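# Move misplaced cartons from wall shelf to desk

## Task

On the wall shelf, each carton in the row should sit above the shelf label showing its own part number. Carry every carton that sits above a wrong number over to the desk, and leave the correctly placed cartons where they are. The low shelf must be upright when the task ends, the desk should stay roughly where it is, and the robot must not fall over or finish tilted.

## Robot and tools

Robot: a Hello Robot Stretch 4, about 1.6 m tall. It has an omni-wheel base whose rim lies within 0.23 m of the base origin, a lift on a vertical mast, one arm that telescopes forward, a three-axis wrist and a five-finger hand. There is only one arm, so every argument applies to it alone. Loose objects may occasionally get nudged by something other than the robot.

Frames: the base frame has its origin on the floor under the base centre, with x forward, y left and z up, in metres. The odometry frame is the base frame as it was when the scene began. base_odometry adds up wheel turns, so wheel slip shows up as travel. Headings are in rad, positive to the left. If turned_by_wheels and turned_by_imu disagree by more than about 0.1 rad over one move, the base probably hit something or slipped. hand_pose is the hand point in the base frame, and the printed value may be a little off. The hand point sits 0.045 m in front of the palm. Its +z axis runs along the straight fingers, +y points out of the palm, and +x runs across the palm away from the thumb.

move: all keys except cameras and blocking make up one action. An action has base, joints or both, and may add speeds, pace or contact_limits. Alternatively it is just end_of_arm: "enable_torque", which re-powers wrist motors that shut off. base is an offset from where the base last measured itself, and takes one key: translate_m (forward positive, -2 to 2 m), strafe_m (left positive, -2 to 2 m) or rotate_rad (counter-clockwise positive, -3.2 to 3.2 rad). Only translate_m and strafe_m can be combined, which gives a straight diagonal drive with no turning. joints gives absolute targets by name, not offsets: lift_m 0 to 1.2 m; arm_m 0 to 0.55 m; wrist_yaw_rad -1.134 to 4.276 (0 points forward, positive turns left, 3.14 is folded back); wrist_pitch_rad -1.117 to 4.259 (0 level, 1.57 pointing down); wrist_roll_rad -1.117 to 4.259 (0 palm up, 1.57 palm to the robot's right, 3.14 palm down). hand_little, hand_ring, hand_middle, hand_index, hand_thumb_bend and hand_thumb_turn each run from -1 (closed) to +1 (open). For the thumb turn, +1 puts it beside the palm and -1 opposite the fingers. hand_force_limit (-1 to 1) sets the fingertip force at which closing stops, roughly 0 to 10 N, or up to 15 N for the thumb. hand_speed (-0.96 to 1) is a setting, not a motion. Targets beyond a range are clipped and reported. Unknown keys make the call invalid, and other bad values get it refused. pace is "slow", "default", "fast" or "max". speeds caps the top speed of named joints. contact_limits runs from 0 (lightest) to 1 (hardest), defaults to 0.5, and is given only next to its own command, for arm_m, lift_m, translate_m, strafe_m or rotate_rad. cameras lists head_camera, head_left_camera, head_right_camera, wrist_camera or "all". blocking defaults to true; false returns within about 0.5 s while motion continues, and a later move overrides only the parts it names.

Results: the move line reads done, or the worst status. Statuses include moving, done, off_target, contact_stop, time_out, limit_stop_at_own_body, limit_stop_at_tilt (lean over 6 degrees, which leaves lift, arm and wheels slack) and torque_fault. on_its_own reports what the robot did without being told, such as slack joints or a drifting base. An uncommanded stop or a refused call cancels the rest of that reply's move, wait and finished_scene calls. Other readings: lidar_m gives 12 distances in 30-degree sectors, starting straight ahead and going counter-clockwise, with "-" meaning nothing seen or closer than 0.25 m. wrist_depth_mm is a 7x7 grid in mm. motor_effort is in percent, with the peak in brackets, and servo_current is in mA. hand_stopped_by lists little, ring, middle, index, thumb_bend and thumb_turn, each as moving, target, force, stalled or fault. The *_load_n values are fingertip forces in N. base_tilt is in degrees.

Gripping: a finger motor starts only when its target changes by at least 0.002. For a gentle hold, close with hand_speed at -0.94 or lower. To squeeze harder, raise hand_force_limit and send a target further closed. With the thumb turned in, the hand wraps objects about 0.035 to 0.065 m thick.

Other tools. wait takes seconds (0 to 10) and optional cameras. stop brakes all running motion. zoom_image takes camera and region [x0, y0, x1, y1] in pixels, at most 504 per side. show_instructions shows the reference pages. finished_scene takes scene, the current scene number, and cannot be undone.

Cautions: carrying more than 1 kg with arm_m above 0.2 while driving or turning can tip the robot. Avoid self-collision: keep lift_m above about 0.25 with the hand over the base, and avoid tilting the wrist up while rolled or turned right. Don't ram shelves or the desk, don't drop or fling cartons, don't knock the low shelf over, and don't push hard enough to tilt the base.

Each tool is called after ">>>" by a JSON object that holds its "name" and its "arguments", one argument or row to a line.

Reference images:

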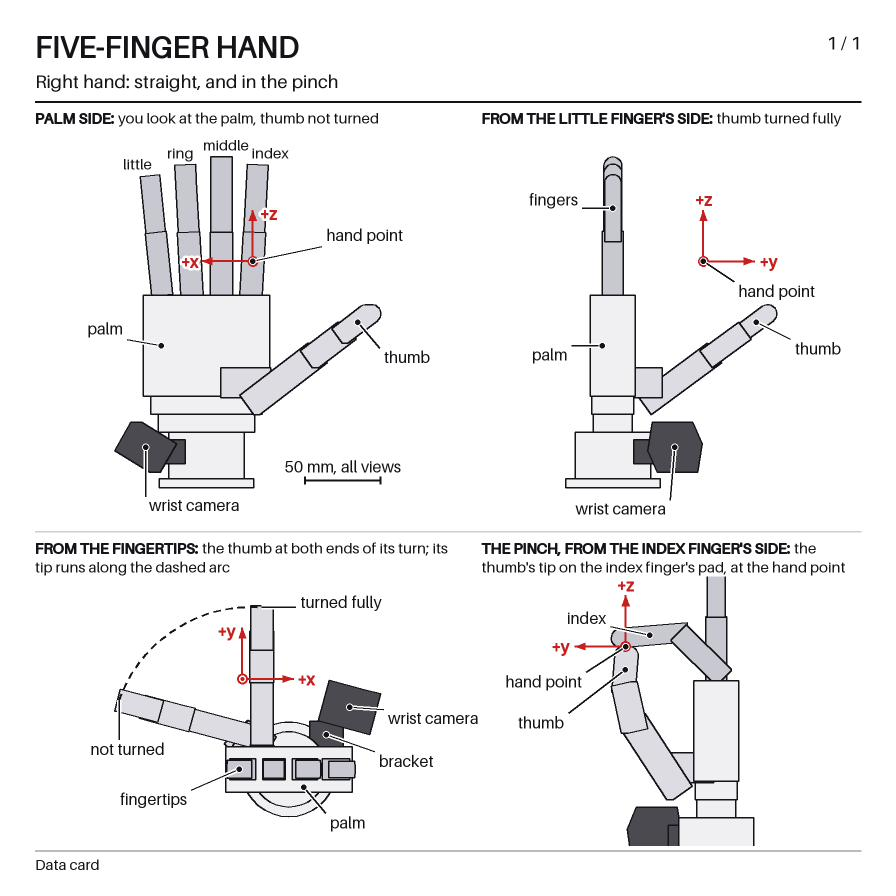

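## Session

>>> {"name": "move", "arguments": {

}}

Scene clock: 0.00 s.
base_odometry: x=+0.000 y=+0.000 heading=+0.000
turned_by_wheels: +0.000
turned_by_imu: +0.000
base_tilt: forward=+1.5 right=+0.3
lidar_m: 2.51 2.11 2.13 2.79 2.12 2.16 3.21 2.87 2.90 2.12 1.98 2.00
base_status: not commanded
joint_positions: lift_m=+0.266 arm_m=+0.002 wrist_yaw_rad=+3.231 wrist_pitch_rad=+0.004 wrist_roll_rad=+0.000 hand_little=+1.000 hand_ring=+1.000 hand_middle=+1.000 hand_index=+1.000 hand_thumb_turn=+1.000 hand_thumb_bend=+1.000 hand_force_limit=+0.000 hand_speed=-0.800
joint_status: not commanded
measured_speeds: all 0
hand_stopped_by: target,target,target,target,target,target
little_load_n: 0.0
ring_load_n: 0.0
middle_load_n: 0.0
index_load_n: 0.0
thumb_bend_load_n: 0.0
thumb_turn_load_n: 0.0
motor_effort: lift_m=+19 arm_m=-4 wheel_0=+0 wheel_1=-1 wheel_2=-1
servo_current: wrist_yaw_rad=46 wrist_pitch_rad=46 wrist_roll_rad=52
hand_pose: x=-0.0587 y=+0.0980 z=+0.5034 quat_wxyz=(-0.521, -0.523, +0.478, +0.476) (m; base frame)
wrist_depth_mm: - - - - - - - / - 108 - - - - - / - - - - - - - / - - - - - - - / 215 - - - - - - / 213 1983 1983 - - 1863 - / 212 1366 - 117 - - -
pictures: head_camera, head_left_camera, head_right_camera, wrist_camera
camera_calibration:
wrist_camera: T_world_to_cam=[[-0.124359, 0.992155, -0.0127996, -0.0726114], [-0.0303665, -0.0166992, -0.999399, 0.5053], [-0.991772, -0.123896, 0.0322049, 0.0956092], [0, 0, 0, 1]] pos_world=[0.101137, 0.0923255, 0.500988]

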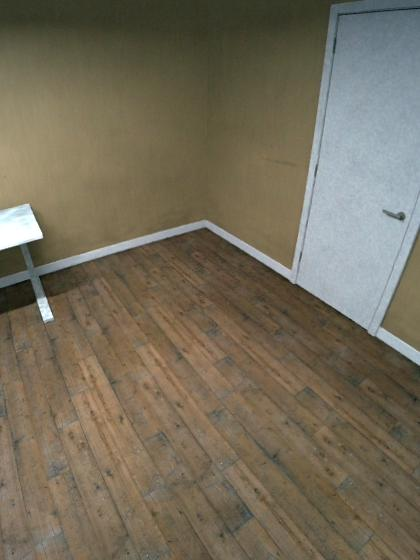

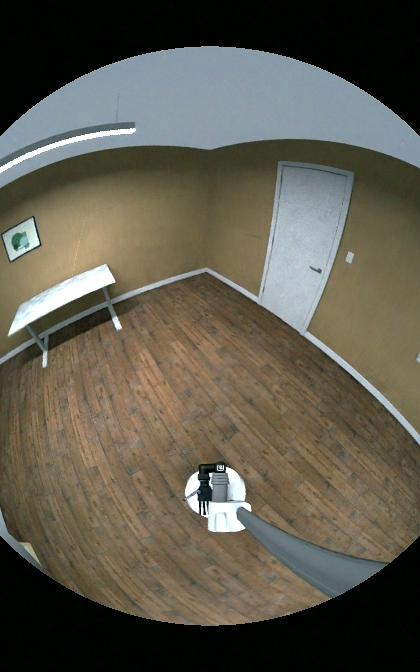

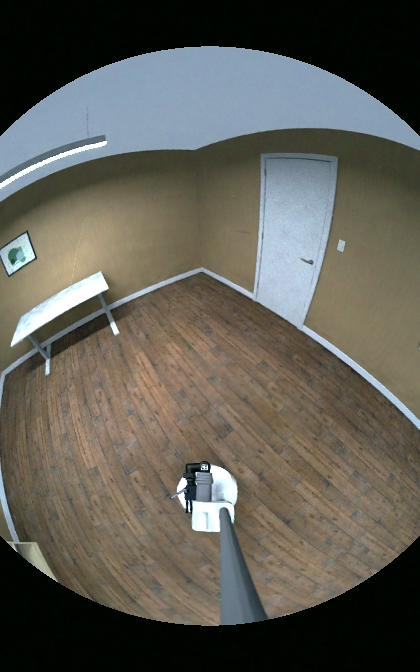

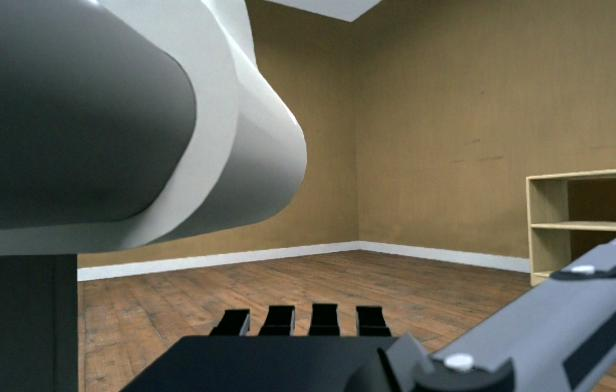

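>>> {"name": "move", "arguments": {
  "base": {"rotate_rad": -2.45},
  "joints": {"lift_m": 0.6, "wrist_yaw_rad": 0.0},
  "pace": "fast",
  "cameras": ["head_camera"]
}}

Scene clock: 8.90 s.
move: done
base_odometry: x=+0.000 y=+0.000 heading=-2.450
turned_by_wheels: -2.450
turned_by_imu: -2.391
base_tilt: forward=+1.3 right=+0.3
lidar_m: 2.86 2.75 2.04 2.00 2.08 2.97 2.20 2.22 2.55 2.10 2.24 3.22
base_status: done
joint_positions: lift_m=+0.600 arm_m=+0.002 wrist_yaw_rad=+0.003 wrist_pitch_rad=+0.004 wrist_roll_rad=+0.000 hand_little=+1.000 hand_ring=+1.000 hand_middle=+1.000 hand_index=+1.000 hand_thumb_turn=+1.000 hand_thumb_bend=+1.000 hand_force_limit=+0.000 hand_speed=-0.800
joint_status: all done
measured_speeds: all 0
hand_stopped_by: target,target,target,target,target,target
little_load_n: 0.0
ring_load_n: 0.0
middle_load_n: 0.0
index_load_n: 0.0
thumb_bend_load_n: 0.0
thumb_turn_load_n: 0.0
motor_effort: lift_m=+22(25) arm_m=-4(4) wheel_0=-1(10) wheel_1=+0(11) wheel_2=-1(12)
servo_current: wrist_yaw_rad=52(143) wrist_pitch_rad=39(52) wrist_roll_rad=52(59)
hand_pose: x=+0.3948 y=-0.1175 z=+0.8373 quat_wxyz=(+0.498, +0.500, +0.502, +0.500) (m; base frame)
wrist_depth_mm: - - - - - - - / - - - - - - - / - - - - - - - / - - - - - - - / - - - - - - - / - - - - - - - / - - - 117 - - -
pictures: head_camera

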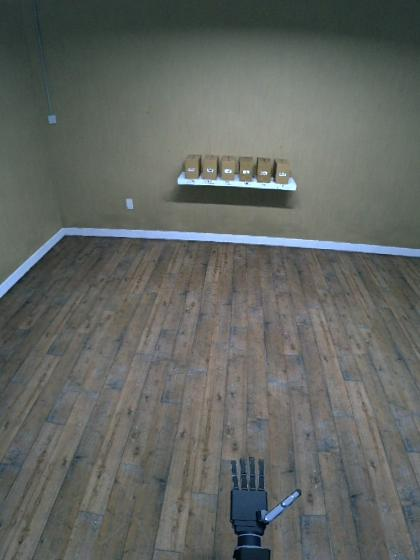

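>>> {"name": "zoom_image", "arguments": {
  "camera": "head_camera",
  "region": [170, 140, 310, 210]
}}

>>> {"name": "zoom_image", "arguments": {
  "camera": "head_camera",
  "region": [175, 150, 240, 195]
}}

>>> {"name": "zoom_image", "arguments": {
  "camera": "head_camera",
  "region": [235, 150, 300, 195]
}}

Scaled by 3.600 from the camera's 420x560 image, which has a finer 1200x1600 frame.

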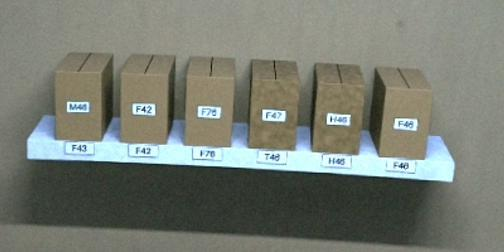

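Scaled by 7.754 from the camera's 420x560 image, which has a finer 1200x1600 frame.

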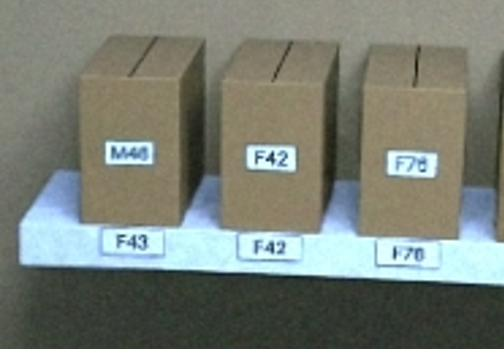

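Scaled by 7.754 from the camera's 420x560 image, which has a finer 1200x1600 frame.

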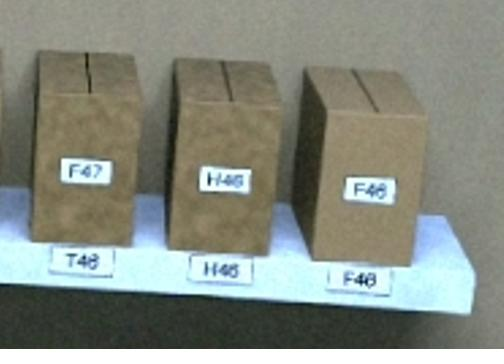

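>>> {"name": "move", "arguments": {
  "base": {"rotate_rad": -0.065}
}}

>>> {"name": "move", "arguments": {
  "base": {"translate_m": 1.85, "strafe_m": 0.50},
  "pace": "max",
  "cameras": ["head_camera"]
}}

Scene clock: 24.97 s.
move: done
base_odometry: x=+0.000 y=+0.000 heading=-2.515
turned_by_wheels: -0.065
turned_by_imu: -0.063
base_tilt: forward=+1.4 right=+0.2
lidar_m: 2.87 2.92 2.08 1.99 2.08 2.80 2.13 2.18 2.62 2.09 2.19 3.27
base_status: done
joint_positions: lift_m=+0.600 arm_m=+0.002 wrist_yaw_rad=+0.003 wrist_pitch_rad=+0.004 wrist_roll_rad=+0.000 hand_little=+1.000 hand_ring=+1.000 hand_middle=+1.000 hand_index=+1.000 hand_thumb_turn=+1.000 hand_thumb_bend=+1.000 hand_force_limit=+0.000 hand_speed=-0.800
joint_status: not commanded
measured_speeds: all 0
hand_stopped_by: target,target,target,target,target,target
little_load_n: 0.0
ring_load_n: 0.0
middle_load_n: 0.0
index_load_n: 0.0
thumb_bend_load_n: 0.0
thumb_turn_load_n: 0.0
motor_effort: lift_m=+22(22) arm_m=-4(5) wheel_0=+0(6) wheel_1=+1(5) wheel_2=+0(6)
servo_current: wrist_yaw_rad=59(59) wrist_pitch_rad=46(52) wrist_roll_rad=46(46)
hand_pose: x=+0.3948 y=-0.1175 z=+0.8373 quat_wxyz=(+0.498, +0.500, +0.502, +0.500) (m; base frame)
wrist_depth_mm: - - - - - - - / - - - - - - - / - - - - - - - / - - - - - - - / - - - - - - - / - - - - - - - / - - - 117 - - -
pictures: none

Scene clock: 30.50 s.
move: done
base_odometry: x=-1.205 y=-1.490 heading=-2.515
turned_by_wheels: +0.000
turned_by_imu: +0.002
base_tilt: forward=+1.3 right=+0.3
lidar_m: 1.01 1.32 1.62 1.52 1.58 2.15 - 4.37 2.68 2.69 1.90 1.07
base_status: done
joint_positions: lift_m=+0.600 arm_m=+0.002 wrist_yaw_rad=+0.003 wrist_pitch_rad=+0.004 wrist_roll_rad=+0.000 hand_little=+1.000 hand_ring=+1.000 hand_middle=+1.000 hand_index=+1.000 hand_thumb_turn=+1.000 hand_thumb_bend=+1.000 hand_force_limit=+0.000 hand_speed=-0.800
joint_status: not commanded
measured_speeds: all 0
hand_stopped_by: target,target,target,target,target,target
little_load_n: 0.0
ring_load_n: 0.0
middle_load_n: 0.0
index_load_n: 0.0
thumb_bend_load_n: 0.0
thumb_turn_load_n: 0.0
motor_effort: lift_m=+20(22) arm_m=-4(5) wheel_0=+1(8) wheel_1=+0(10) wheel_2=+1(16)
servo_current: wrist_yaw_rad=46(59) wrist_pitch_rad=39(52) wrist_roll_rad=52(65)
hand_pose: x=+0.3948 y=-0.1175 z=+0.8374 quat_wxyz=(+0.498, +0.500, +0.502, +0.500) (m; base frame)
wrist_depth_mm: - - - - - - - / - - - - - - - / - - - - 820 - - / - - - 831 809 809 - / - - - - 820 - - / - - - 186 - - - / - - - 117 - - -
pictures: head_camera

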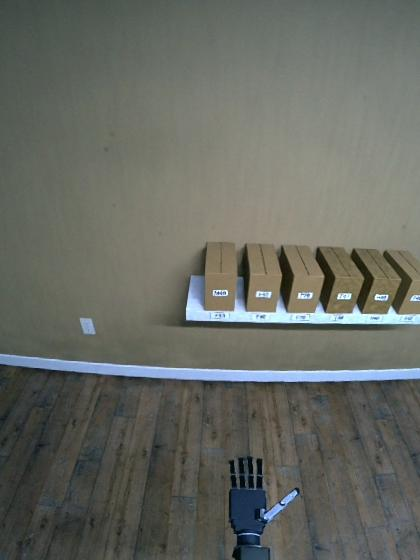

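>>> {"name": "zoom_image", "arguments": {
  "camera": "head_camera",
  "region": [180, 235, 300, 330]
}}

>>> {"name": "zoom_image", "arguments": {
  "camera": "head_camera",
  "region": [300, 235, 420, 330]
}}

Scaled by 4.200 from the camera's 420x560 image, which has a finer 1200x1600 frame.

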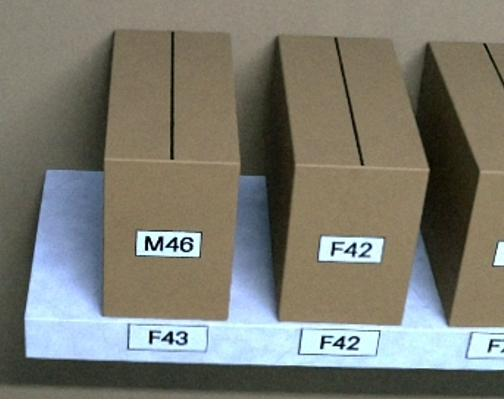

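Scaled by 4.200 from the camera's 420x560 image, which has a finer 1200x1600 frame.

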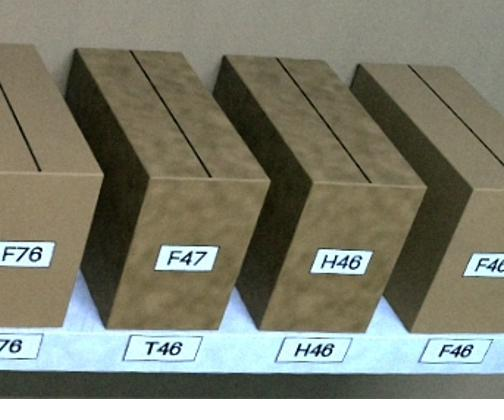

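>>> {"name": "move", "arguments": {
  "base": {"translate_m": 0.53, "strafe_m": 0.056},
  "joints": {"lift_m": 1.15, "wrist_pitch_rad": 1.568, "wrist_roll_rad": 3.137},
  "cameras": ["head_camera"]
}}

>>> {"name": "move", "arguments": {
  "joints": {"arm_m": 0.53},
  "cameras": ["wrist_camera", "head_camera"]
}}

Scene clock: 47.83 s.
move: done
base_odometry: x=-1.602 y=-1.846 heading=-2.515
turned_by_wheels: +0.000
turned_by_imu: +0.000
base_tilt: forward=+1.3 right=+0.3
lidar_m: 0.49 0.77 1.06 1.51 1.55 2.07 - 4.39 2.90 2.98 0.72 0.51
base_status: done
joint_positions: lift_m=+1.150 arm_m=+0.002 wrist_yaw_rad=+0.003 wrist_pitch_rad=+1.566 wrist_roll_rad=+3.133 hand_little=+1.000 hand_ring=+1.000 hand_middle=+1.000 hand_index=+1.000 hand_thumb_turn=+1.000 hand_thumb_bend=+1.000 hand_force_limit=+0.000 hand_speed=-0.800
joint_status: all done
measured_speeds: all 0
hand_stopped_by: target,target,target,target,target,target
little_load_n: 0.0
ring_load_n: 0.0
middle_load_n: 0.0
index_load_n: 0.0
thumb_bend_load_n: 0.0
thumb_turn_load_n: 0.0
motor_effort: lift_m=+22(25) arm_m=-4(4) wheel_0=+1(7) wheel_1=+1(7) wheel_2=+0(13)
servo_current: wrist_yaw_rad=46(65) wrist_pitch_rad=46(65) wrist_roll_rad=39(124)
hand_pose: x=+0.1135 y=-0.0573 z=+1.1062 quat_wxyz=(-0.002, +0.711, -0.703, +0.002) (m; base frame)
wrist_depth_mm: 1308 1336 1281 1281 1281 1255 1255 / 1336 1336 1308 1281 1281 1255 1229 / 1308 1308 1308 1281 1255 1205 1229 / 1308 1308 1281 1281 1255 1255 1255 / 1281 1255 1255 1281 1205 1255 1205 / 1308 1255 1281 1255 1229 1229 - / 1281 1255 - 117 - - -
pictures: head_camera

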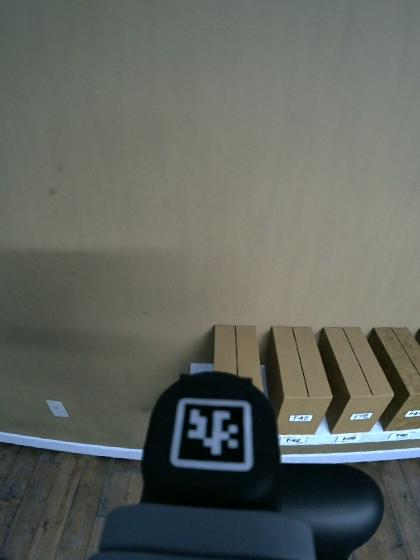

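Scene clock: 50.43 s.
move: done
base_odometry: x=-1.602 y=-1.846 heading=-2.515
turned_by_wheels: +0.000
turned_by_imu: +0.000
base_tilt: forward=+1.5 right=+0.2
lidar_m: 0.49 0.76 1.05 1.51 1.57 2.06 - 4.39 2.90 2.99 0.76 0.50
base_status: not commanded
joint_positions: lift_m=+1.150 arm_m=+0.530 wrist_yaw_rad=+0.003 wrist_pitch_rad=+1.566 wrist_roll_rad=+3.133 hand_little=+1.000 hand_ring=+1.000 hand_middle=+1.000 hand_index=+1.000 hand_thumb_turn=+1.000 hand_thumb_bend=+1.000 hand_force_limit=+0.000 hand_speed=-0.800
joint_status: all done
measured_speeds: all 0
hand_stopped_by: target,target,target,target,target,target
little_load_n: 0.0
ring_load_n: 0.0
middle_load_n: 0.0
index_load_n: 0.0
thumb_bend_load_n: 0.0
thumb_turn_load_n: 0.0
motor_effort: lift_m=+22(22) arm_m=+6(8) wheel_0=+1(1) wheel_1=+1(2) wheel_2=+0(0)
servo_current: wrist_yaw_rad=59(59) wrist_pitch_rad=39(52) wrist_roll_rad=39(65)
hand_pose: x=+0.6416 y=-0.0573 z=+1.1062 quat_wxyz=(-0.002, +0.711, -0.703, +0.002) (m; base frame)
wrist_depth_mm: 1336 1308 1281 1281 1229 1255 1229 / 1308 330 1255 1255 322 1281 1229 / 342 329 327 324 317 1229 1229 / 340 329 325 319 317 1255 1205 / 336 325 325 317 315 1205 1229 / 332 324 322 315 314 - - / 327 322 - 117 - - -
pictures: head_camera, wrist_camera
camera_calibration:
wrist_camera: T_world_to_cam=[[0.00137701, 0.999377, -0.0352638, 0.120761], [0.99952, -0.00246678, -0.0308785, -0.604838], [-0.0309463, -0.0352044, -0.998901, 1.28073], [0, 0, 0, 1]] pos_world=[0.644016, -0.0770903, 1.26491]

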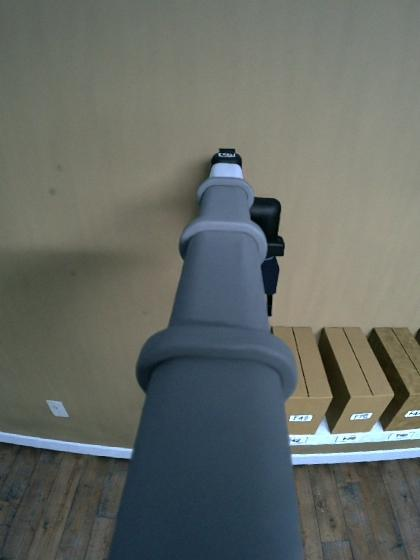

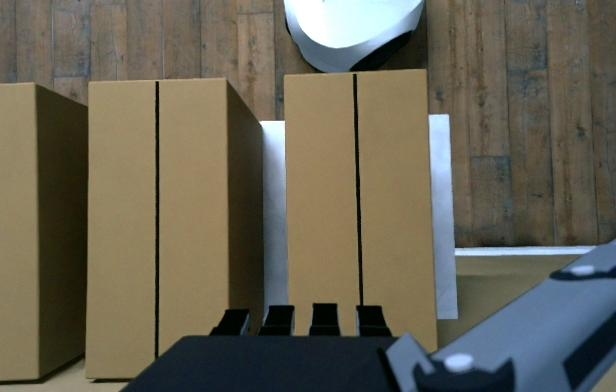

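>>> {"name": "move", "arguments": {
  "base": {"translate_m": 0.012, "strafe_m": 0.029},
  "pace": "slow"
}}

>>> {"name": "move", "arguments": {
  "joints": {"lift_m": 1.06},
  "speeds": {"lift_m": 0.1},
  "contact_limits": {"lift_m": 0.2},
  "cameras": ["wrist_camera"]
}}

Scene clock: 65.67 s.
move: done
base_odometry: x=-1.594 y=-1.877 heading=-2.515
turned_by_wheels: +0.000
turned_by_imu: +0.000
base_tilt: forward=+1.4 right=+0.3
lidar_m: 0.47 0.75 1.05 1.47 1.55 2.02 - 4.45 2.94 3.02 0.73 0.49
base_status: done
joint_positions: lift_m=+1.150 arm_m=+0.530 wrist_yaw_rad=+0.003 wrist_pitch_rad=+1.566 wrist_roll_rad=+3.133 hand_little=+1.000 hand_ring=+1.000 hand_middle=+1.000 hand_index=+1.000 hand_thumb_turn=+1.000 hand_thumb_bend=+1.000 hand_force_limit=+0.000 hand_speed=-0.800
joint_status: not commanded
measured_speeds: all 0
hand_stopped_by: target,target,target,target,target,target
little_load_n: 0.0
ring_load_n: 0.0
middle_load_n: 0.0
index_load_n: 0.0
thumb_bend_load_n: 0.0
thumb_turn_load_n: 0.0
motor_effort: lift_m=+22(22) arm_m=+6(6) wheel_0=-2(7) wheel_1=+2(7) wheel_2=-2(8)
servo_current: wrist_yaw_rad=46(59) wrist_pitch_rad=46(46) wrist_roll_rad=39(65)
hand_pose: x=+0.6416 y=-0.0573 z=+1.1062 quat_wxyz=(-0.002, +0.711, -0.703, +0.002) (m; base frame)
wrist_depth_mm: 1336 1308 1281 1308 1281 1281 1255 / 355 330 370 324 322 1255 1255 / 336 329 362 322 320 1255 1205 / 336 327 359 320 317 1229 1229 / 332 325 355 317 315 1229 1205 / 329 322 322 314 314 - - / 324 322 - 117 - - -
pictures: none

Scene clock: 67.17 s.
move: done
base_odometry: x=-1.594 y=-1.877 heading=-2.515
turned_by_wheels: +0.000
turned_by_imu: +0.000
base_tilt: forward=+1.4 right=+0.3
lidar_m: 0.48 0.75 1.06 1.47 1.55 2.04 - 4.46 2.94 3.03 0.71 0.50
base_status: not commanded
joint_positions: lift_m=+1.060 arm_m=+0.530 wrist_yaw_rad=+0.003 wrist_pitch_rad=+1.566 wrist_roll_rad=+3.133 hand_little=+1.000 hand_ring=+1.000 hand_middle=+1.000 hand_index=+1.000 hand_thumb_turn=+1.000 hand_thumb_bend=+1.000 hand_force_limit=+0.000 hand_speed=-0.800
joint_status: all done
measured_speeds: all 0
hand_stopped_by: target,target,target,target,target,target
little_load_n: 0.0
ring_load_n: 0.0
middle_load_n: 0.0
index_load_n: 0.0
thumb_bend_load_n: 0.0
thumb_turn_load_n: 0.0
motor_effort: lift_m=+16(20) arm_m=+6(6) wheel_0=-3(3) wheel_1=+2(3) wheel_2=-2(3)
servo_current: wrist_yaw_rad=46(59) wrist_pitch_rad=39(52) wrist_roll_rad=33(78)
contact_limits: lift_m 0.2
hand_pose: x=+0.6416 y=-0.0573 z=+1.0167 quat_wxyz=(-0.002, +0.711, -0.703, +0.002) (m; base frame)
wrist_depth_mm: 243 241 1229 234 233 1160 1160 / 241 239 301 234 231 1160 1138 / 240 236 301 232 230 1160 1160 / 238 236 297 230 229 1138 1118 / 236 236 297 229 227 1160 1118 / 235 233 293 227 227 - - / 234 231 - 117 - - -
pictures: wrist_camera
camera_calibration:
wrist_camera: T_world_to_cam=[[0.00137701, 0.999377, -0.0352638, 0.117605], [0.99952, -0.00246678, -0.0308785, -0.607702], [-0.0309463, -0.0352044, -0.998901, 1.19133], [0, 0, 0, 1]] pos_world=[0.644116, -0.0770903, 1.17541]

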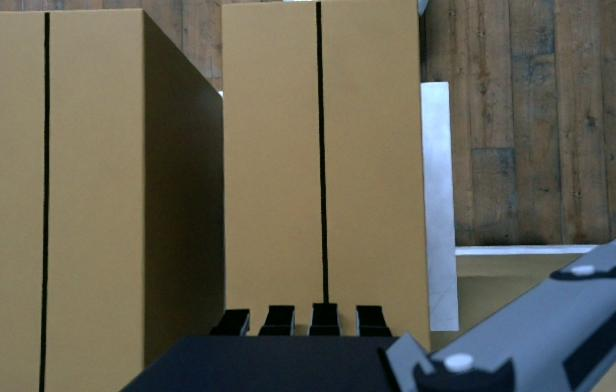

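>>> {"name": "move", "arguments": {
  "joints": {"lift_m": 1.0515},
  "speeds": {"lift_m": 0.03},
  "contact_limits": {"lift_m": 0.2}
}}

>>> {"name": "move", "arguments": {
  "joints": {"arm_m": 0.49},
  "speeds": {"arm_m": 0.03},
  "contact_limits": {"arm_m": 0.2},
  "cameras": ["wrist_camera"]
}}

Scene clock: 71.97 s.
move: done
base_odometry: x=-1.594 y=-1.877 heading=-2.515
turned_by_wheels: +0.000
turned_by_imu: +0.000
base_tilt: forward=+1.3 right=+0.2
lidar_m: 0.47 0.75 1.04 1.47 1.53 2.03 - 4.45 2.93 3.02 0.72 0.52
base_status: not commanded
joint_positions: lift_m=+1.052 arm_m=+0.530 wrist_yaw_rad=+0.003 wrist_pitch_rad=+1.566 wrist_roll_rad=+3.133 hand_little=+1.000 hand_ring=+1.000 hand_middle=+1.000 hand_index=+1.000 hand_thumb_turn=+1.000 hand_thumb_bend=+1.000 hand_force_limit=+0.000 hand_speed=-0.800
joint_status: all done
measured_speeds: all 0
hand_stopped_by: target,target,target,target,target,target
little_load_n: 0.0
ring_load_n: 0.0
middle_load_n: -0.5
index_load_n: 0.0
thumb_bend_load_n: 0.0
thumb_turn_load_n: 0.0
motor_effort: lift_m=+9(15) arm_m=+6(6) wheel_0=-2(3) wheel_1=+2(3) wheel_2=-2(3)
servo_current: wrist_yaw_rad=52(52) wrist_pitch_rad=39(46) wrist_roll_rad=7(46)
contact_limits: lift_m 0.2
hand_pose: x=+0.6416 y=-0.0573 z=+1.0088 quat_wxyz=(-0.002, +0.711, -0.703, +0.002) (m; base frame)
wrist_depth_mm: 238 238 1205 231 229 1160 1160 / 238 236 303 229 228 1182 1182 / 236 234 300 228 226 1138 1138 / 235 233 298 228 225 1138 1138 / 233 231 294 225 222 1138 1138 / 232 231 291 224 221 - - / 230 228 - 117 - - -
pictures: none

Scene clock: 73.67 s.
move: done
base_odometry: x=-1.594 y=-1.877 heading=-2.515
turned_by_wheels: +0.000
turned_by_imu: +0.000
base_tilt: forward=+1.3 right=+0.2
lidar_m: 0.43 0.76 1.03 1.47 1.50 2.05 - 4.42 2.94 3.01 0.73 0.51
base_status: not commanded
joint_positions: lift_m=+1.052 arm_m=+0.490 wrist_yaw_rad=+0.003 wrist_pitch_rad=+1.563 wrist_roll_rad=+3.134 hand_little=+1.000 hand_ring=+1.000 hand_middle=+1.000 hand_index=+1.000 hand_thumb_turn=+1.000 hand_thumb_bend=+1.000 hand_force_limit=+0.000 hand_speed=-0.800
joint_status: all done
measured_speeds: all 0
hand_stopped_by: target,target,target,target,target,target
little_load_n: 0.0
ring_load_n: 0.0
middle_load_n: 1.0
index_load_n: 0.0
thumb_bend_load_n: 0.0
thumb_turn_load_n: 0.0
motor_effort: lift_m=+10(10) arm_m=-7(10) wheel_0=-2(2) wheel_1=+2(3) wheel_2=+0(2)
servo_current: wrist_yaw_rad=59(59) wrist_pitch_rad=52(52) wrist_roll_rad=33(65)
contact_limits: arm_m 0.2; lift_m 0.2
hand_pose: x=+0.6027 y=-0.0573 z=+1.0085 quat_wxyz=(-0.003, +0.711, -0.703, +0.003) (m; base frame)
wrist_depth_mm: 1205 1205 1205 227 225 1138 1138 / 235 233 230 227 225 1160 1138 / 234 232 303 226 224 1160 1160 / 234 232 298 225 224 1138 1118 / 232 230 296 225 221 1138 1160 / 231 230 294 223 222 - - / 230 229 - 117 - - -
pictures: wrist_camera
camera_calibration:
wrist_camera: T_world_to_cam=[[0.00169298, 0.999377, -0.0352666, 0.117182], [0.999616, -0.00266613, -0.0275652, -0.57251], [-0.0276421, -0.0352064, -0.998998, 1.18004], [0, 0, 0, 1]] pos_world=[0.604711, -0.0770904, 1.16721]

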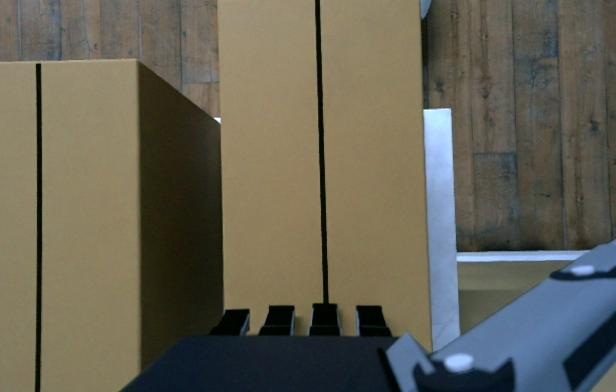

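>>> {"name": "move", "arguments": {
  "joints": {"arm_m": 0.455},
  "speeds": {"arm_m": 0.03},
  "contact_limits": {"arm_m": 0.2},
  "cameras": ["wrist_camera"]
}}

>>> {"name": "move", "arguments": {
  "joints": {"lift_m": 1.065}
}}

>>> {"name": "move", "arguments": {
  "base": {"strafe_m": -0.016},
  "pace": "slow"
}}

>>> {"name": "move", "arguments": {
  "joints": {"lift_m": 1.0515},
  "speeds": {"lift_m": 0.03},
  "contact_limits": {"lift_m": 0.2}
}}

>>> {"name": "move", "arguments": {
  "joints": {"arm_m": 0.42},
  "speeds": {"arm_m": 0.03},
  "contact_limits": {"arm_m": 0.2},
  "cameras": ["wrist_camera"]
}}

Scene clock: 80.07 s.
move: done
base_odometry: x=-1.594 y=-1.877 heading=-2.515
turned_by_wheels: +0.000
turned_by_imu: +0.000
base_tilt: forward=+1.3 right=+0.1
lidar_m: 0.42 0.74 1.05 1.47 1.54 2.04 - 4.45 2.95 3.01 0.73 0.47
base_status: not commanded
joint_positions: lift_m=+1.052 arm_m=+0.455 wrist_yaw_rad=+0.003 wrist_pitch_rad=+1.562 wrist_roll_rad=+3.134 hand_little=+1.000 hand_ring=+1.000 hand_middle=+1.000 hand_index=+1.000 hand_thumb_turn=+1.000 hand_thumb_bend=+1.000 hand_force_limit=+0.000 hand_speed=-0.800
joint_status: all done
measured_speeds: all 0
hand_stopped_by: target,target,target,target,target,target
little_load_n: 0.0
ring_load_n: 0.0
middle_load_n: 1.0
index_load_n: 0.0
thumb_bend_load_n: -0.5
thumb_turn_load_n: 0.0
motor_effort: lift_m=+10(10) arm_m=-7(10) wheel_0=-2(2) wheel_1=+2(2) wheel_2=+0(1)
servo_current: wrist_yaw_rad=52(59) wrist_pitch_rad=46(52) wrist_roll_rad=39(72)
contact_limits: arm_m 0.2; lift_m 0.2
hand_pose: x=+0.5678 y=-0.0573 z=+1.0085 quat_wxyz=(-0.003, +0.711, -0.703, +0.003) (m; base frame)
wrist_depth_mm: 1205 1205 1182 227 225 1160 1138 / 1205 1205 229 227 224 1138 1118 / 235 231 301 226 224 1138 1118 / 233 232 300 225 223 1138 1118 / 232 230 297 224 222 1118 1118 / 232 230 296 224 222 - - / 230 229 - 117 - - -
pictures: wrist_camera
camera_calibration:
wrist_camera: T_world_to_cam=[[0.00170831, 0.999376, -0.0352667, 0.117233], [0.999625, -0.00267088, -0.027265, -0.537879], [-0.0273422, -0.0352069, -0.999006, 1.17891], [0, 0, 0, 1]] pos_world=[0.569711, -0.0770904, 1.16721]

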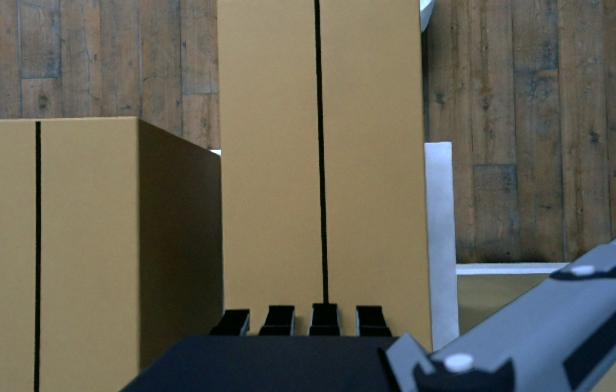

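Scene clock: 80.77 s.
move: done
base_odometry: x=-1.594 y=-1.877 heading=-2.515
turned_by_wheels: +0.000
turned_by_imu: +0.000
base_tilt: forward=+1.5 right=+0.2
lidar_m: 0.41 0.74 1.01 1.46 1.54 2.06 - 4.44 2.94 3.01 0.72 0.43
base_status: not commanded
joint_positions: lift_m=+1.065 arm_m=+0.455 wrist_yaw_rad=+0.003 wrist_pitch_rad=+1.566 wrist_roll_rad=+3.134 hand_little=+1.000 hand_ring=+1.000 hand_middle=+1.000 hand_index=+1.000 hand_thumb_turn=+1.000 hand_thumb_bend=+1.000 hand_force_limit=+0.000 hand_speed=-0.800
joint_status: all done
measured_speeds: all 0
hand_stopped_by: target,target,target,target,target,target
little_load_n: 0.0
ring_load_n: 0.0
middle_load_n: 0.0
index_load_n: 0.0
thumb_bend_load_n: 0.0
thumb_turn_load_n: 0.0
motor_effort: lift_m=+22(22) arm_m=-6(7) wheel_0=-2(2) wheel_1=+3(3) wheel_2=+0(0)
servo_current: wrist_yaw_rad=52(59) wrist_pitch_rad=46(52) wrist_roll_rad=65(65)
contact_limits: arm_m 0.2
hand_pose: x=+0.5669 y=-0.0573 z=+1.0212 quat_wxyz=(-0.002, +0.711, -0.703, +0.002) (m; base frame)
wrist_depth_mm: 1255 1205 1205 240 237 1182 1182 / 1205 1229 1205 238 236 1182 1160 / 245 259 368 236 236 1138 1160 / 243 240 303 235 234 1160 1160 / 241 240 300 234 230 1138 1160 / 239 237 297 230 230 - - / 238 236 - 117 - - -
pictures: none

Scene clock: 81.80 s.
move: done
base_odometry: x=-1.604 y=-1.864 heading=-2.515
turned_by_wheels: +0.000
turned_by_imu: +0.000
base_tilt: forward=+1.3 right=+0.2
lidar_m: 0.42 0.76 1.02 1.49 1.55 2.05 - 4.41 2.92 3.02 0.74 0.47
base_status: done
joint_positions: lift_m=+1.065 arm_m=+0.455 wrist_yaw_rad=+0.003 wrist_pitch_rad=+1.566 wrist_roll_rad=+3.134 hand_little=+1.000 hand_ring=+1.000 hand_middle=+1.000 hand_index=+1.000 hand_thumb_turn=+1.000 hand_thumb_bend=+1.000 hand_force_limit=+0.000 hand_speed=-0.800
joint_status: not commanded
measured_speeds: all 0
hand_stopped_by: target,target,target,target,target,target
little_load_n: 0.0
ring_load_n: 0.0
middle_load_n: 0.0
index_load_n: 0.0
thumb_bend_load_n: 0.0
thumb_turn_load_n: 0.0
motor_effort: lift_m=+22(22) arm_m=-6(6) wheel_0=+1(5) wheel_1=-2(4) wheel_2=+0(5)
servo_current: wrist_yaw_rad=59(59) wrist_pitch_rad=46(52) wrist_roll_rad=52(59)
contact_limits: arm_m 0.2
hand_pose: x=+0.5669 y=-0.0573 z=+1.0212 quat_wxyz=(-0.002, +0.711, -0.703, +0.002) (m; base frame)
wrist_depth_mm: 1255 1229 1205 239 236 1160 1160 / 1229 1205 1229 238 236 1160 1160 / 245 242 1205 237 236 1138 1138 / 244 240 310 236 233 1160 1138 / 242 239 306 234 231 1138 1138 / 240 238 276 231 229 - - / 239 236 - 117 - - -
pictures: none

Scene clock: 82.63 s.
move: done
base_odometry: x=-1.604 y=-1.864 heading=-2.515
turned_by_wheels: +0.000
turned_by_imu: +0.000
base_tilt: forward=+1.2 right=+0.2
lidar_m: 0.41 0.76 1.06 1.48 1.54 2.03 - 4.42 2.93 3.00 0.74 0.46
base_status: not commanded
joint_positions: lift_m=+1.052 arm_m=+0.455 wrist_yaw_rad=+0.003 wrist_pitch_rad=+1.566 wrist_roll_rad=+3.134 hand_little=+1.000 hand_ring=+1.000 hand_middle=+1.000 hand_index=+1.000 hand_thumb_turn=+1.000 hand_thumb_bend=+1.000 hand_force_limit=+0.000 hand_speed=-0.800
joint_status: all done
measured_speeds: all 0
hand_stopped_by: target,target,target,target,target,target
little_load_n: 0.0
ring_load_n: 0.0
middle_load_n: -0.5
index_load_n: 0.0
thumb_bend_load_n: 0.0
thumb_turn_load_n: 0.0
motor_effort: lift_m=+9(20) arm_m=-6(6) wheel_0=+0(1) wheel_1=-2(3) wheel_2=+0(1)
servo_current: wrist_yaw_rad=52(59) wrist_pitch_rad=46(46) wrist_roll_rad=33(52)
contact_limits: arm_m 0.2; lift_m 0.2
hand_pose: x=+0.5669 y=-0.0573 z=+1.0088 quat_wxyz=(-0.002, +0.711, -0.703, +0.002) (m; base frame)
wrist_depth_mm: 1229 1229 1205 230 228 1182 1160 / 1229 1205 1205 230 227 1160 1118 / 237 235 1182 228 225 1138 1138 / 235 231 312 227 224 1160 1118 / 233 231 307 226 223 1118 1118 / 231 229 277 224 222 - - / 229 228 - 117 - - -
pictures: none

Scene clock: 84.17 s.
move: done
base_odometry: x=-1.604 y=-1.864 heading=-2.515
turned_by_wheels: +0.000
turned_by_imu: +0.000
base_tilt: forward=+1.4 right=+0.3
lidar_m: 0.36 0.77 1.04 1.49 1.58 2.04 - 4.41 2.93 3.01 0.71 0.41
base_status: not commanded
joint_positions: lift_m=+1.052 arm_m=+0.420 wrist_yaw_rad=+0.003 wrist_pitch_rad=+1.563 wrist_roll_rad=+3.134 hand_little=+1.000 hand_ring=+1.000 hand_middle=+1.000 hand_index=+1.000 hand_thumb_turn=+1.000 hand_thumb_bend=+1.000 hand_force_limit=+0.000 hand_speed=-0.800
joint_status: all done
measured_speeds: all 0
hand_stopped_by: target,target,target,target,target,target
little_load_n: 0.0
ring_load_n: 0.0
middle_load_n: 1.0
index_load_n: 0.0
thumb_bend_load_n: 0.0
thumb_turn_load_n: 0.0
motor_effort: lift_m=+10(10) arm_m=-8(11) wheel_0=+0(1) wheel_1=-2(3) wheel_2=+0(1)
servo_current: wrist_yaw_rad=52(59) wrist_pitch_rad=52(52) wrist_roll_rad=33(59)
contact_limits: arm_m 0.2; lift_m 0.2
hand_pose: x=+0.5326 y=-0.0573 z=+1.0085 quat_wxyz=(-0.003, +0.711, -0.703, +0.003) (m; base frame)
wrist_depth_mm: 1229 1229 1182 228 224 1160 1160 / 1229 1182 1182 228 224 1182 1138 / 1205 1205 1182 226 225 1118 1138 / 234 231 314 225 222 1138 1138 / 232 231 310 224 222 1118 1138 / 232 229 277 224 220 - - / 229 229 - 117 - - -
pictures: wrist_camera
camera_calibration:
wrist_camera: T_world_to_cam=[[0.00168721, 0.999377, -0.0352668, 0.117304], [0.999608, -0.00267093, -0.0278651, -0.502084], [-0.0279419, -0.035206, -0.998989, 1.17825], [0, 0, 0, 1]] pos_world=[0.534612, -0.0770904, 1.16721]

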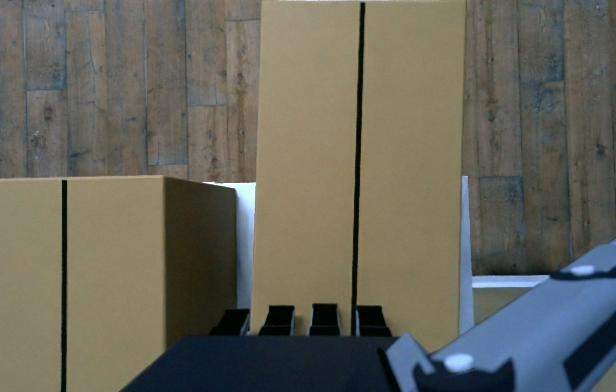

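>>> {"name": "move", "arguments": {
  "joints": {"lift_m": 1.065}
}}

>>> {"name": "move", "arguments": {
  "base": {"strafe_m": 0.029},
  "pace": "slow"
}}

>>> {"name": "move", "arguments": {
  "joints": {"lift_m": 1.0515},
  "speeds": {"lift_m": 0.03},
  "contact_limits": {"lift_m": 0.2},
  "cameras": ["wrist_camera"]
}}

>>> {"name": "move", "arguments": {
  "joints": {"arm_m": 0.402},
  "speeds": {"arm_m": 0.03},
  "contact_limits": {"arm_m": 0.2},
  "cameras": ["wrist_camera"]
}}

Scene clock: 89.60 s.
move: done
base_odometry: x=-1.604 y=-1.864 heading=-2.515
turned_by_wheels: +0.000
turned_by_imu: +0.000
base_tilt: forward=+1.3 right=+0.2
lidar_m: 0.36 0.71 1.02 1.49 1.56 2.03 - 4.42 2.95 3.00 0.71 0.42
base_status: not commanded
joint_positions: lift_m=+1.065 arm_m=+0.420 wrist_yaw_rad=+0.003 wrist_pitch_rad=+1.566 wrist_roll_rad=+3.134 hand_little=+1.000 hand_ring=+1.000 hand_middle=+1.000 hand_index=+1.000 hand_thumb_turn=+1.000 hand_thumb_bend=+1.000 hand_force_limit=+0.000 hand_speed=-0.800
joint_status: all done
measured_speeds: all 0
hand_stopped_by: target,target,target,target,target,target
little_load_n: 0.0
ring_load_n: -0.5
middle_load_n: 0.0
index_load_n: 0.0
thumb_bend_load_n: 0.0
thumb_turn_load_n: 0.0
motor_effort: lift_m=+22(23) arm_m=-6(8) wheel_0=+0(1) wheel_1=-2(2) wheel_2=+0(1)
servo_current: wrist_yaw_rad=52(59) wrist_pitch_rad=46(52) wrist_roll_rad=52(52)
contact_limits: arm_m 0.2
hand_pose: x=+0.5319 y=-0.0573 z=+1.0212 quat_wxyz=(-0.002, +0.711, -0.703, +0.002) (m; base frame)
wrist_depth_mm: 1255 1229 1205 240 237 1182 1160 / 1255 1205 1205 238 236 1160 1160 / 1205 1205 1182 237 235 1160 1160 / 244 241 399 236 233 1138 1160 / 243 239 310 234 232 1118 1138 / 239 238 281 231 229 - - / 238 236 - 117 - - -
pictures: none

Scene clock: 90.90 s.
move: done
base_odometry: x=-1.587 y=-1.887 heading=-2.515
turned_by_wheels: +0.000
turned_by_imu: +0.000
base_tilt: forward=+1.4 right=+0.3
lidar_m: 0.39 0.75 1.04 1.45 1.52 2.02 - 4.44 2.96 3.04 0.73 0.40
base_status: done
joint_positions: lift_m=+1.065 arm_m=+0.420 wrist_yaw_rad=+0.003 wrist_pitch_rad=+1.566 wrist_roll_rad=+3.134 hand_little=+1.000 hand_ring=+1.000 hand_middle=+1.000 hand_index=+1.000 hand_thumb_turn=+1.000 hand_thumb_bend=+1.000 hand_force_limit=+0.000 hand_speed=-0.800
joint_status: not commanded
measured_speeds: all 0
hand_stopped_by: target,target,target,target,target,target
little_load_n: 0.0
ring_load_n: 0.0
middle_load_n: 0.0
index_load_n: 0.0
thumb_bend_load_n: 0.0
thumb_turn_load_n: 0.0
motor_effort: lift_m=+22(22) arm_m=-6(6) wheel_0=-2(8) wheel_1=+3(6) wheel_2=+0(5)
servo_current: wrist_yaw_rad=59(59) wrist_pitch_rad=46(52) wrist_roll_rad=65(65)
contact_limits: arm_m 0.2
hand_pose: x=+0.5319 y=-0.0573 z=+1.0212 quat_wxyz=(-0.002, +0.711, -0.703, +0.002) (m; base frame)
wrist_depth_mm: 1255 1229 1229 241 237 1182 1160 / 1229 1255 241 238 236 1160 1138 / 1229 1229 1182 236 236 1138 1160 / 244 310 238 236 234 1160 1160 / 241 250 334 235 233 1138 1118 / 239 250 236 232 229 - - / 238 236 - 117 - - -
pictures: none

Scene clock: 91.73 s.
move: done
base_odometry: x=-1.587 y=-1.887 heading=-2.515
turned_by_wheels: +0.000
turned_by_imu: +0.000
base_tilt: forward=+1.4 right=+0.2
lidar_m: 0.38 0.74 1.01 1.46 1.52 2.01 - 4.46 2.94 3.03 0.72 0.41
base_status: not commanded
joint_positions: lift_m=+1.052 arm_m=+0.420 wrist_yaw_rad=+0.003 wrist_pitch_rad=+1.566 wrist_roll_rad=+3.134 hand_little=+1.000 hand_ring=+1.000 hand_middle=+1.000 hand_index=+1.000 hand_thumb_turn=+1.000 hand_thumb_bend=+1.000 hand_force_limit=+0.000 hand_speed=-0.800
joint_status: all done
measured_speeds: all 0
hand_stopped_by: target,target,target,target,target,target
little_load_n: 0.0
ring_load_n: 0.0
middle_load_n: -0.5
index_load_n: 0.0
thumb_bend_load_n: 0.0
thumb_turn_load_n: 0.0
motor_effort: lift_m=+9(21) arm_m=-6(6) wheel_0=-2(3) wheel_1=+3(3) wheel_2=-1(1)
servo_current: wrist_yaw_rad=52(59) wrist_pitch_rad=46(52) wrist_roll_rad=13(59)
contact_limits: arm_m 0.2; lift_m 0.2
hand_pose: x=+0.5319 y=-0.0573 z=+1.0088 quat_wxyz=(-0.002, +0.711, -0.703, +0.002) (m; base frame)
wrist_depth_mm: 1229 1229 1229 232 228 1160 1160 / 1205 1205 232 229 226 1138 1138 / 1229 1205 231 228 225 1160 1118 / 236 310 229 225 224 1160 1138 / 232 249 228 225 223 1160 1118 / 230 248 226 223 222 - - / 229 233 - 117 - - -
pictures: wrist_camera
camera_calibration:
wrist_camera: T_world_to_cam=[[0.00157663, 0.999377, -0.0352712, 0.117376], [0.99952, -0.00266632, -0.030869, -0.498328], [-0.0309438, -0.0352056, -0.998901, 1.17995], [0, 0, 0, 1]] pos_world=[0.534416, -0.0770904, 1.16741]

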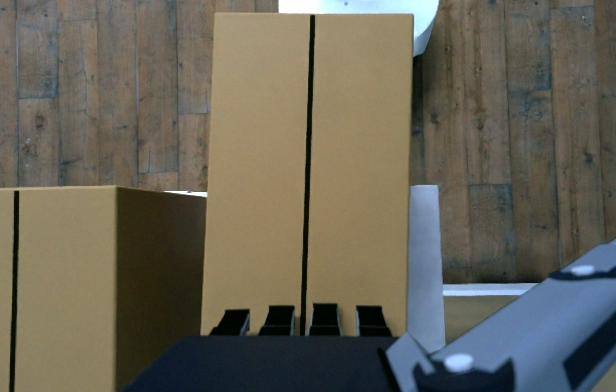

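Scene clock: 92.70 s.
move: done
base_odometry: x=-1.587 y=-1.887 heading=-2.515
turned_by_wheels: +0.000
turned_by_imu: +0.000
base_tilt: forward=+1.4 right=+0.3
lidar_m: 0.38 0.75 1.02 1.43 1.51 2.02 - 4.45 2.93 3.03 0.71 0.39
base_status: not commanded
joint_positions: lift_m=+1.052 arm_m=+0.402 wrist_yaw_rad=+0.003 wrist_pitch_rad=+1.563 wrist_roll_rad=+3.134 hand_little=+1.000 hand_ring=+1.000 hand_middle=+1.000 hand_index=+1.000 hand_thumb_turn=+1.000 hand_thumb_bend=+1.000 hand_force_limit=+0.000 hand_speed=-0.800
joint_status: all done
measured_speeds: all 0
hand_stopped_by: target,target,target,target,target,target
little_load_n: 0.0
ring_load_n: 0.0
middle_load_n: 1.0
index_load_n: 0.0
thumb_bend_load_n: 0.0
thumb_turn_load_n: 0.0
motor_effort: lift_m=+10(10) arm_m=-7(10) wheel_0=-2(3) wheel_1=+3(3) wheel_2=+0(1)
servo_current: wrist_yaw_rad=52(52) wrist_pitch_rad=46(46) wrist_roll_rad=52(65)
contact_limits: arm_m 0.2; lift_m 0.2
hand_pose: x=+0.5146 y=-0.0573 z=+1.0085 quat_wxyz=(-0.003, +0.711, -0.703, +0.003) (m; base frame)
wrist_depth_mm: 1205 1229 1182 227 225 1160 1138 / 1229 1205 229 227 224 1138 1138 / 1205 1205 229 225 224 1118 1118 / 1182 1182 228 225 224 1160 1138 / 232 249 227 225 224 1138 1138 / 232 250 226 223 222 - - / 231 234 - 117 - - -
pictures: wrist_camera
camera_calibration:
wrist_camera: T_world_to_cam=[[0.00168369, 0.999377, -0.0352668, 0.117336], [0.999605, -0.00267093, -0.0279651, -0.483973], [-0.0280418, -0.0352058, -0.998987, 1.1778], [0, 0, 0, 1]] pos_world=[0.516612, -0.0770904, 1.16721]

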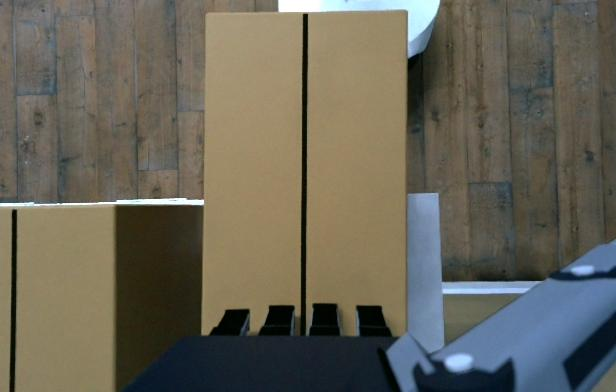

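>>> {"name": "move", "arguments": {
  "joints": {"lift_m": 1.15}
}}

>>> {"name": "move", "arguments": {
  "joints": {"arm_m": 0.0},
  "pace": "fast"
}}

>>> {"name": "move", "arguments": {
  "base": {"translate_m": -0.095, "strafe_m": -0.004},
  "joints": {"wrist_roll_rad": 0.0}
}}

>>> {"name": "move", "arguments": {
  "joints": {"wrist_pitch_rad": -0.15, "lift_m": 0.54},
  "cameras": ["wrist_camera"]
}}

Scene clock: 101.00 s.
move: done
base_odometry: x=-1.587 y=-1.887 heading=-2.515
turned_by_wheels: +0.000
turned_by_imu: +0.000
base_tilt: forward=+1.4 right=+0.2
lidar_m: 0.38 0.77 1.04 1.47 1.56 2.05 - 4.45 2.96 3.04 0.75 0.42
base_status: not commanded
joint_positions: lift_m=+1.150 arm_m=+0.402 wrist_yaw_rad=+0.003 wrist_pitch_rad=+1.566 wrist_roll_rad=+3.134 hand_little=+1.000 hand_ring=+1.000 hand_middle=+1.000 hand_index=+1.000 hand_thumb_turn=+1.000 hand_thumb_bend=+1.000 hand_force_limit=+0.000 hand_speed=-0.800
joint_status: all done
measured_speeds: all 0
hand_stopped_by: target,target,target,target,target,target
little_load_n: 0.0
ring_load_n: 0.0
middle_load_n: 0.0
index_load_n: 0.0
thumb_bend_load_n: 0.0
thumb_turn_load_n: 0.0
motor_effort: lift_m=+22(24) arm_m=-6(8) wheel_0=-2(3) wheel_1=+3(3) wheel_2=+0(1)
servo_current: wrist_yaw_rad=52(52) wrist_pitch_rad=46(52) wrist_roll_rad=46(65)
contact_limits: arm_m 0.2
hand_pose: x=+0.5139 y=-0.0573 z=+1.1062 quat_wxyz=(-0.002, +0.711, -0.703, +0.002) (m; base frame)
wrist_depth_mm: 1308 1366 1308 1281 1281 1255 1255 / 1308 1336 1281 324 1281 1281 1229 / 1281 1308 1281 322 1255 1229 1255 / 1308 1308 1281 319 496 1229 1255 / 330 327 368 320 488 1229 1229 / 329 322 364 317 207 - - / 325 322 - 117 - - -
pictures: none

Scene clock: 102.93 s.
move: done
base_odometry: x=-1.587 y=-1.887 heading=-2.515
turned_by_wheels: +0.000
turned_by_imu: +0.000
base_tilt: forward=+1.3 right=+0.2
lidar_m: 0.39 0.76 1.05 1.47 1.52 2.03 - 4.45 2.93 3.02 0.73 0.39
base_status: not commanded
joint_positions: lift_m=+1.150 arm_m=+0.002 wrist_yaw_rad=+0.003 wrist_pitch_rad=+1.566 wrist_roll_rad=+3.134 hand_little=+1.000 hand_ring=+1.000 hand_middle=+1.000 hand_index=+1.000 hand_thumb_turn=+1.000 hand_thumb_bend=+1.000 hand_force_limit=+0.000 hand_speed=-0.800
joint_status: all done
joint sent to its limit — arm_m, lower limit.
measured_speeds: all 0
hand_stopped_by: target,target,target,target,target,target
little_load_n: 0.0
ring_load_n: 0.0
middle_load_n: 0.0
index_load_n: 0.0
thumb_bend_load_n: 0.0
thumb_turn_load_n: 0.0
motor_effort: lift_m=+22(22) arm_m=-6(9) wheel_0=-2(3) wheel_1=+3(3) wheel_2=+0(1)
servo_current: wrist_yaw_rad=52(59) wrist_pitch_rad=46(52) wrist_roll_rad=46(65)
hand_pose: x=+0.1135 y=-0.0573 z=+1.1063 quat_wxyz=(-0.002, +0.711, -0.703, +0.002) (m; base frame)
wrist_depth_mm: 1336 1336 1336 424 1281 1255 1255 / 1308 1308 1308 1281 1255 1281 1255 / 1308 1308 1281 1255 1281 1281 1229 / 1281 1281 1255 1255 1229 1229 1205 / 1281 1255 1281 1255 1229 1229 1205 / 1281 1308 1281 1255 1205 1229 - / 1255 1308 - 117 - - -
pictures: none

Scene clock: 105.30 s.
move: done
base_odometry: x=-1.512 y=-1.828 heading=-2.515
turned_by_wheels: +0.000
turned_by_imu: +0.000
base_tilt: forward=+1.3 right=+0.1
lidar_m: 0.47 0.87 1.15 1.48 1.52 2.01 - 4.44 2.92 3.01 0.85 0.48
base_status: done
joint_positions: lift_m=+1.150 arm_m=+0.002 wrist_yaw_rad=+0.003 wrist_pitch_rad=+1.566 wrist_roll_rad=+0.004 hand_little=+1.000 hand_ring=+1.000 hand_middle=+1.000 hand_index=+1.000 hand_thumb_turn=+1.000 hand_thumb_bend=+1.000 hand_force_limit=+0.000 hand_speed=-0.800
joint_status: all done
measured_speeds: all 0
hand_stopped_by: target,target,target,target,target,target
little_load_n: 0.0
ring_load_n: 0.0
middle_load_n: 0.0
index_load_n: 0.0
thumb_bend_load_n: 0.0
thumb_turn_load_n: 0.0
motor_effort: lift_m=+22(22) arm_m=-6(6) wheel_0=+0(8) wheel_1=-1(7) wheel_2=-1(12)
servo_current: wrist_yaw_rad=52(59) wrist_pitch_rad=39(52) wrist_roll_rad=59(130)
hand_pose: x=+0.2342 y=-0.1183 z=+1.1068 quat_wxyz=(+0.002, +0.707, +0.707, +0.002) (m; base frame)
wrist_depth_mm: 1308 1308 1308 1255 1255 1255 1229 / 1308 1308 1255 1281 1255 1255 1229 / 1308 1281 1281 1255 1229 1229 1255 / 1308 1308 1255 1281 1229 1229 1255 / 1281 1255 1255 - 1255 1229 1229 / 1308 1281 1281 186 1229 1205 - / 1281 1281 - 117 - - -
pictures: none

Scene clock: 108.60 s.
move: done
base_odometry: x=-1.512 y=-1.828 heading=-2.515
turned_by_wheels: +0.000
turned_by_imu: +0.000
base_tilt: forward=+1.3 right=+0.1
lidar_m: 0.46 0.86 1.16 1.46 1.54 2.02 - 4.44 2.92 3.03 0.88 0.54
base_status: not commanded
joint_positions: lift_m=+0.540 arm_m=+0.002 wrist_yaw_rad=+0.003 wrist_pitch_rad=-0.141 wrist_roll_rad=+0.004 hand_little=+1.000 hand_ring=+1.000 hand_middle=+1.000 hand_index=+1.000 hand_thumb_turn=+1.000 hand_thumb_bend=+1.000 hand_force_limit=+0.000 hand_speed=-0.800
joint_status: all done
measured_speeds: all 0
hand_stopped_by: target,target,target,target,target,target
little_load_n: 0.0
ring_load_n: -0.5
middle_load_n: 0.0
index_load_n: 0.0
thumb_bend_load_n: 0.0
thumb_turn_load_n: 0.0
motor_effort: lift_m=+16(21) arm_m=-6(6) wheel_0=+0(0) wheel_1=-1(1) wheel_2=-1(1)
servo_current: wrist_yaw_rad=52(65) wrist_pitch_rad=59(176) wrist_roll_rad=39(65)
hand_pose: x=+0.3840 y=-0.1178 z=+0.8090 quat_wxyz=(+0.532, +0.464, +0.463, +0.536) (m; base frame)
wrist_depth_mm: - - - - - - - / - - 294 290 290 402 - / - - 286 285 397 394 404 / - - 279 277 387 384 404 / - - 272 270 375 377 392 / - - 270 266 185 - - / - - - 117 - - -
pictures: wrist_camera
camera_calibration:
wrist_camera: T_world_to_cam=[[0.0403086, -0.999124, -0.0112347, -0.0986778], [0.175546, 0.0181502, -0.984304, 0.733396], [0.983646, 0.0377037, 0.176124, -0.357856], [0, 0, 0, 1]] pos_world=[0.227236, -0.0984102, 0.783803]

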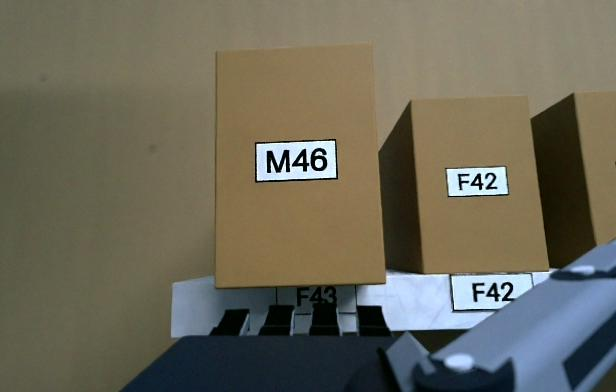

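>>> {"name": "move", "arguments": {
  "joints": {"arm_m": 0.146},
  "contact_limits": {"arm_m": 0.0},
  "speeds": {"arm_m": 0.15}
}}

>>> {"name": "move", "arguments": {
  "joints": {"lift_m": 0.562},
  "speeds": {"lift_m": 0.04},
  "contact_limits": {"lift_m": 0.4},
  "cameras": ["wrist_camera"]
}}

>>> {"name": "move", "arguments": {
  "joints": {"arm_m": 0.126},
  "speeds": {"arm_m": 0.02},
  "cameras": ["wrist_camera"]
}}

Scene clock: 119.63 s.
move: contact_stop
base_odometry: x=-1.512 y=-1.828 heading=-2.514
turned_by_wheels: +0.000
turned_by_imu: +0.000
base_tilt: forward=+1.4 right=+0.2
lidar_m: 0.48 0.86 1.19 1.44 1.52 2.06 - 4.45 2.90 3.04 0.86 0.53
base_status: not commanded
joint_positions: lift_m=+0.540 arm_m=+0.145 wrist_yaw_rad=+0.003 wrist_pitch_rad=-0.143 wrist_roll_rad=+0.004 hand_little=+1.000 hand_ring=+1.000 hand_middle=+1.000 hand_index=+1.000 hand_thumb_turn=+1.000 hand_thumb_bend=+1.000 hand_force_limit=+0.000 hand_speed=-0.800
joint_status: arm_m contact_stop (moved +0.143 of +0.144)
measured_speeds: all 0
hand_stopped_by: target,target,target,target,target,target
little_load_n: 0.0
ring_load_n: 0.0
middle_load_n: -0.5
index_load_n: 0.0
thumb_bend_load_n: 0.0
thumb_turn_load_n: 0.0
on_its_own: arm_m is slack since a contact_stop
motor_effort: lift_m=+16(16) arm_m=+0(11) wheel_0=+7(7) wheel_1=+2(2) wheel_2=-5(5)
servo_current: wrist_yaw_rad=52(59) wrist_pitch_rad=52(65) wrist_roll_rad=33(65)
contact_limits: arm_m 0
hand_pose: x=+0.5271 y=-0.1178 z=+0.8095 quat_wxyz=(+0.533, +0.463, +0.463, +0.536) (m; base frame)
wrist_depth_mm: - 144 142 140 138 255 255 / - 141 139 137 136 251 249 / - 138 136 134 132 244 244 / - 134 132 130 - 237 238 / - 132 130 128 126 234 234 / - 129 128 126 124 - - / - - - 117 - - -
pictures: none

not run: a stop that you did not command came earlier in this reply.

not run: a stop that you did not command came earlier in this reply.


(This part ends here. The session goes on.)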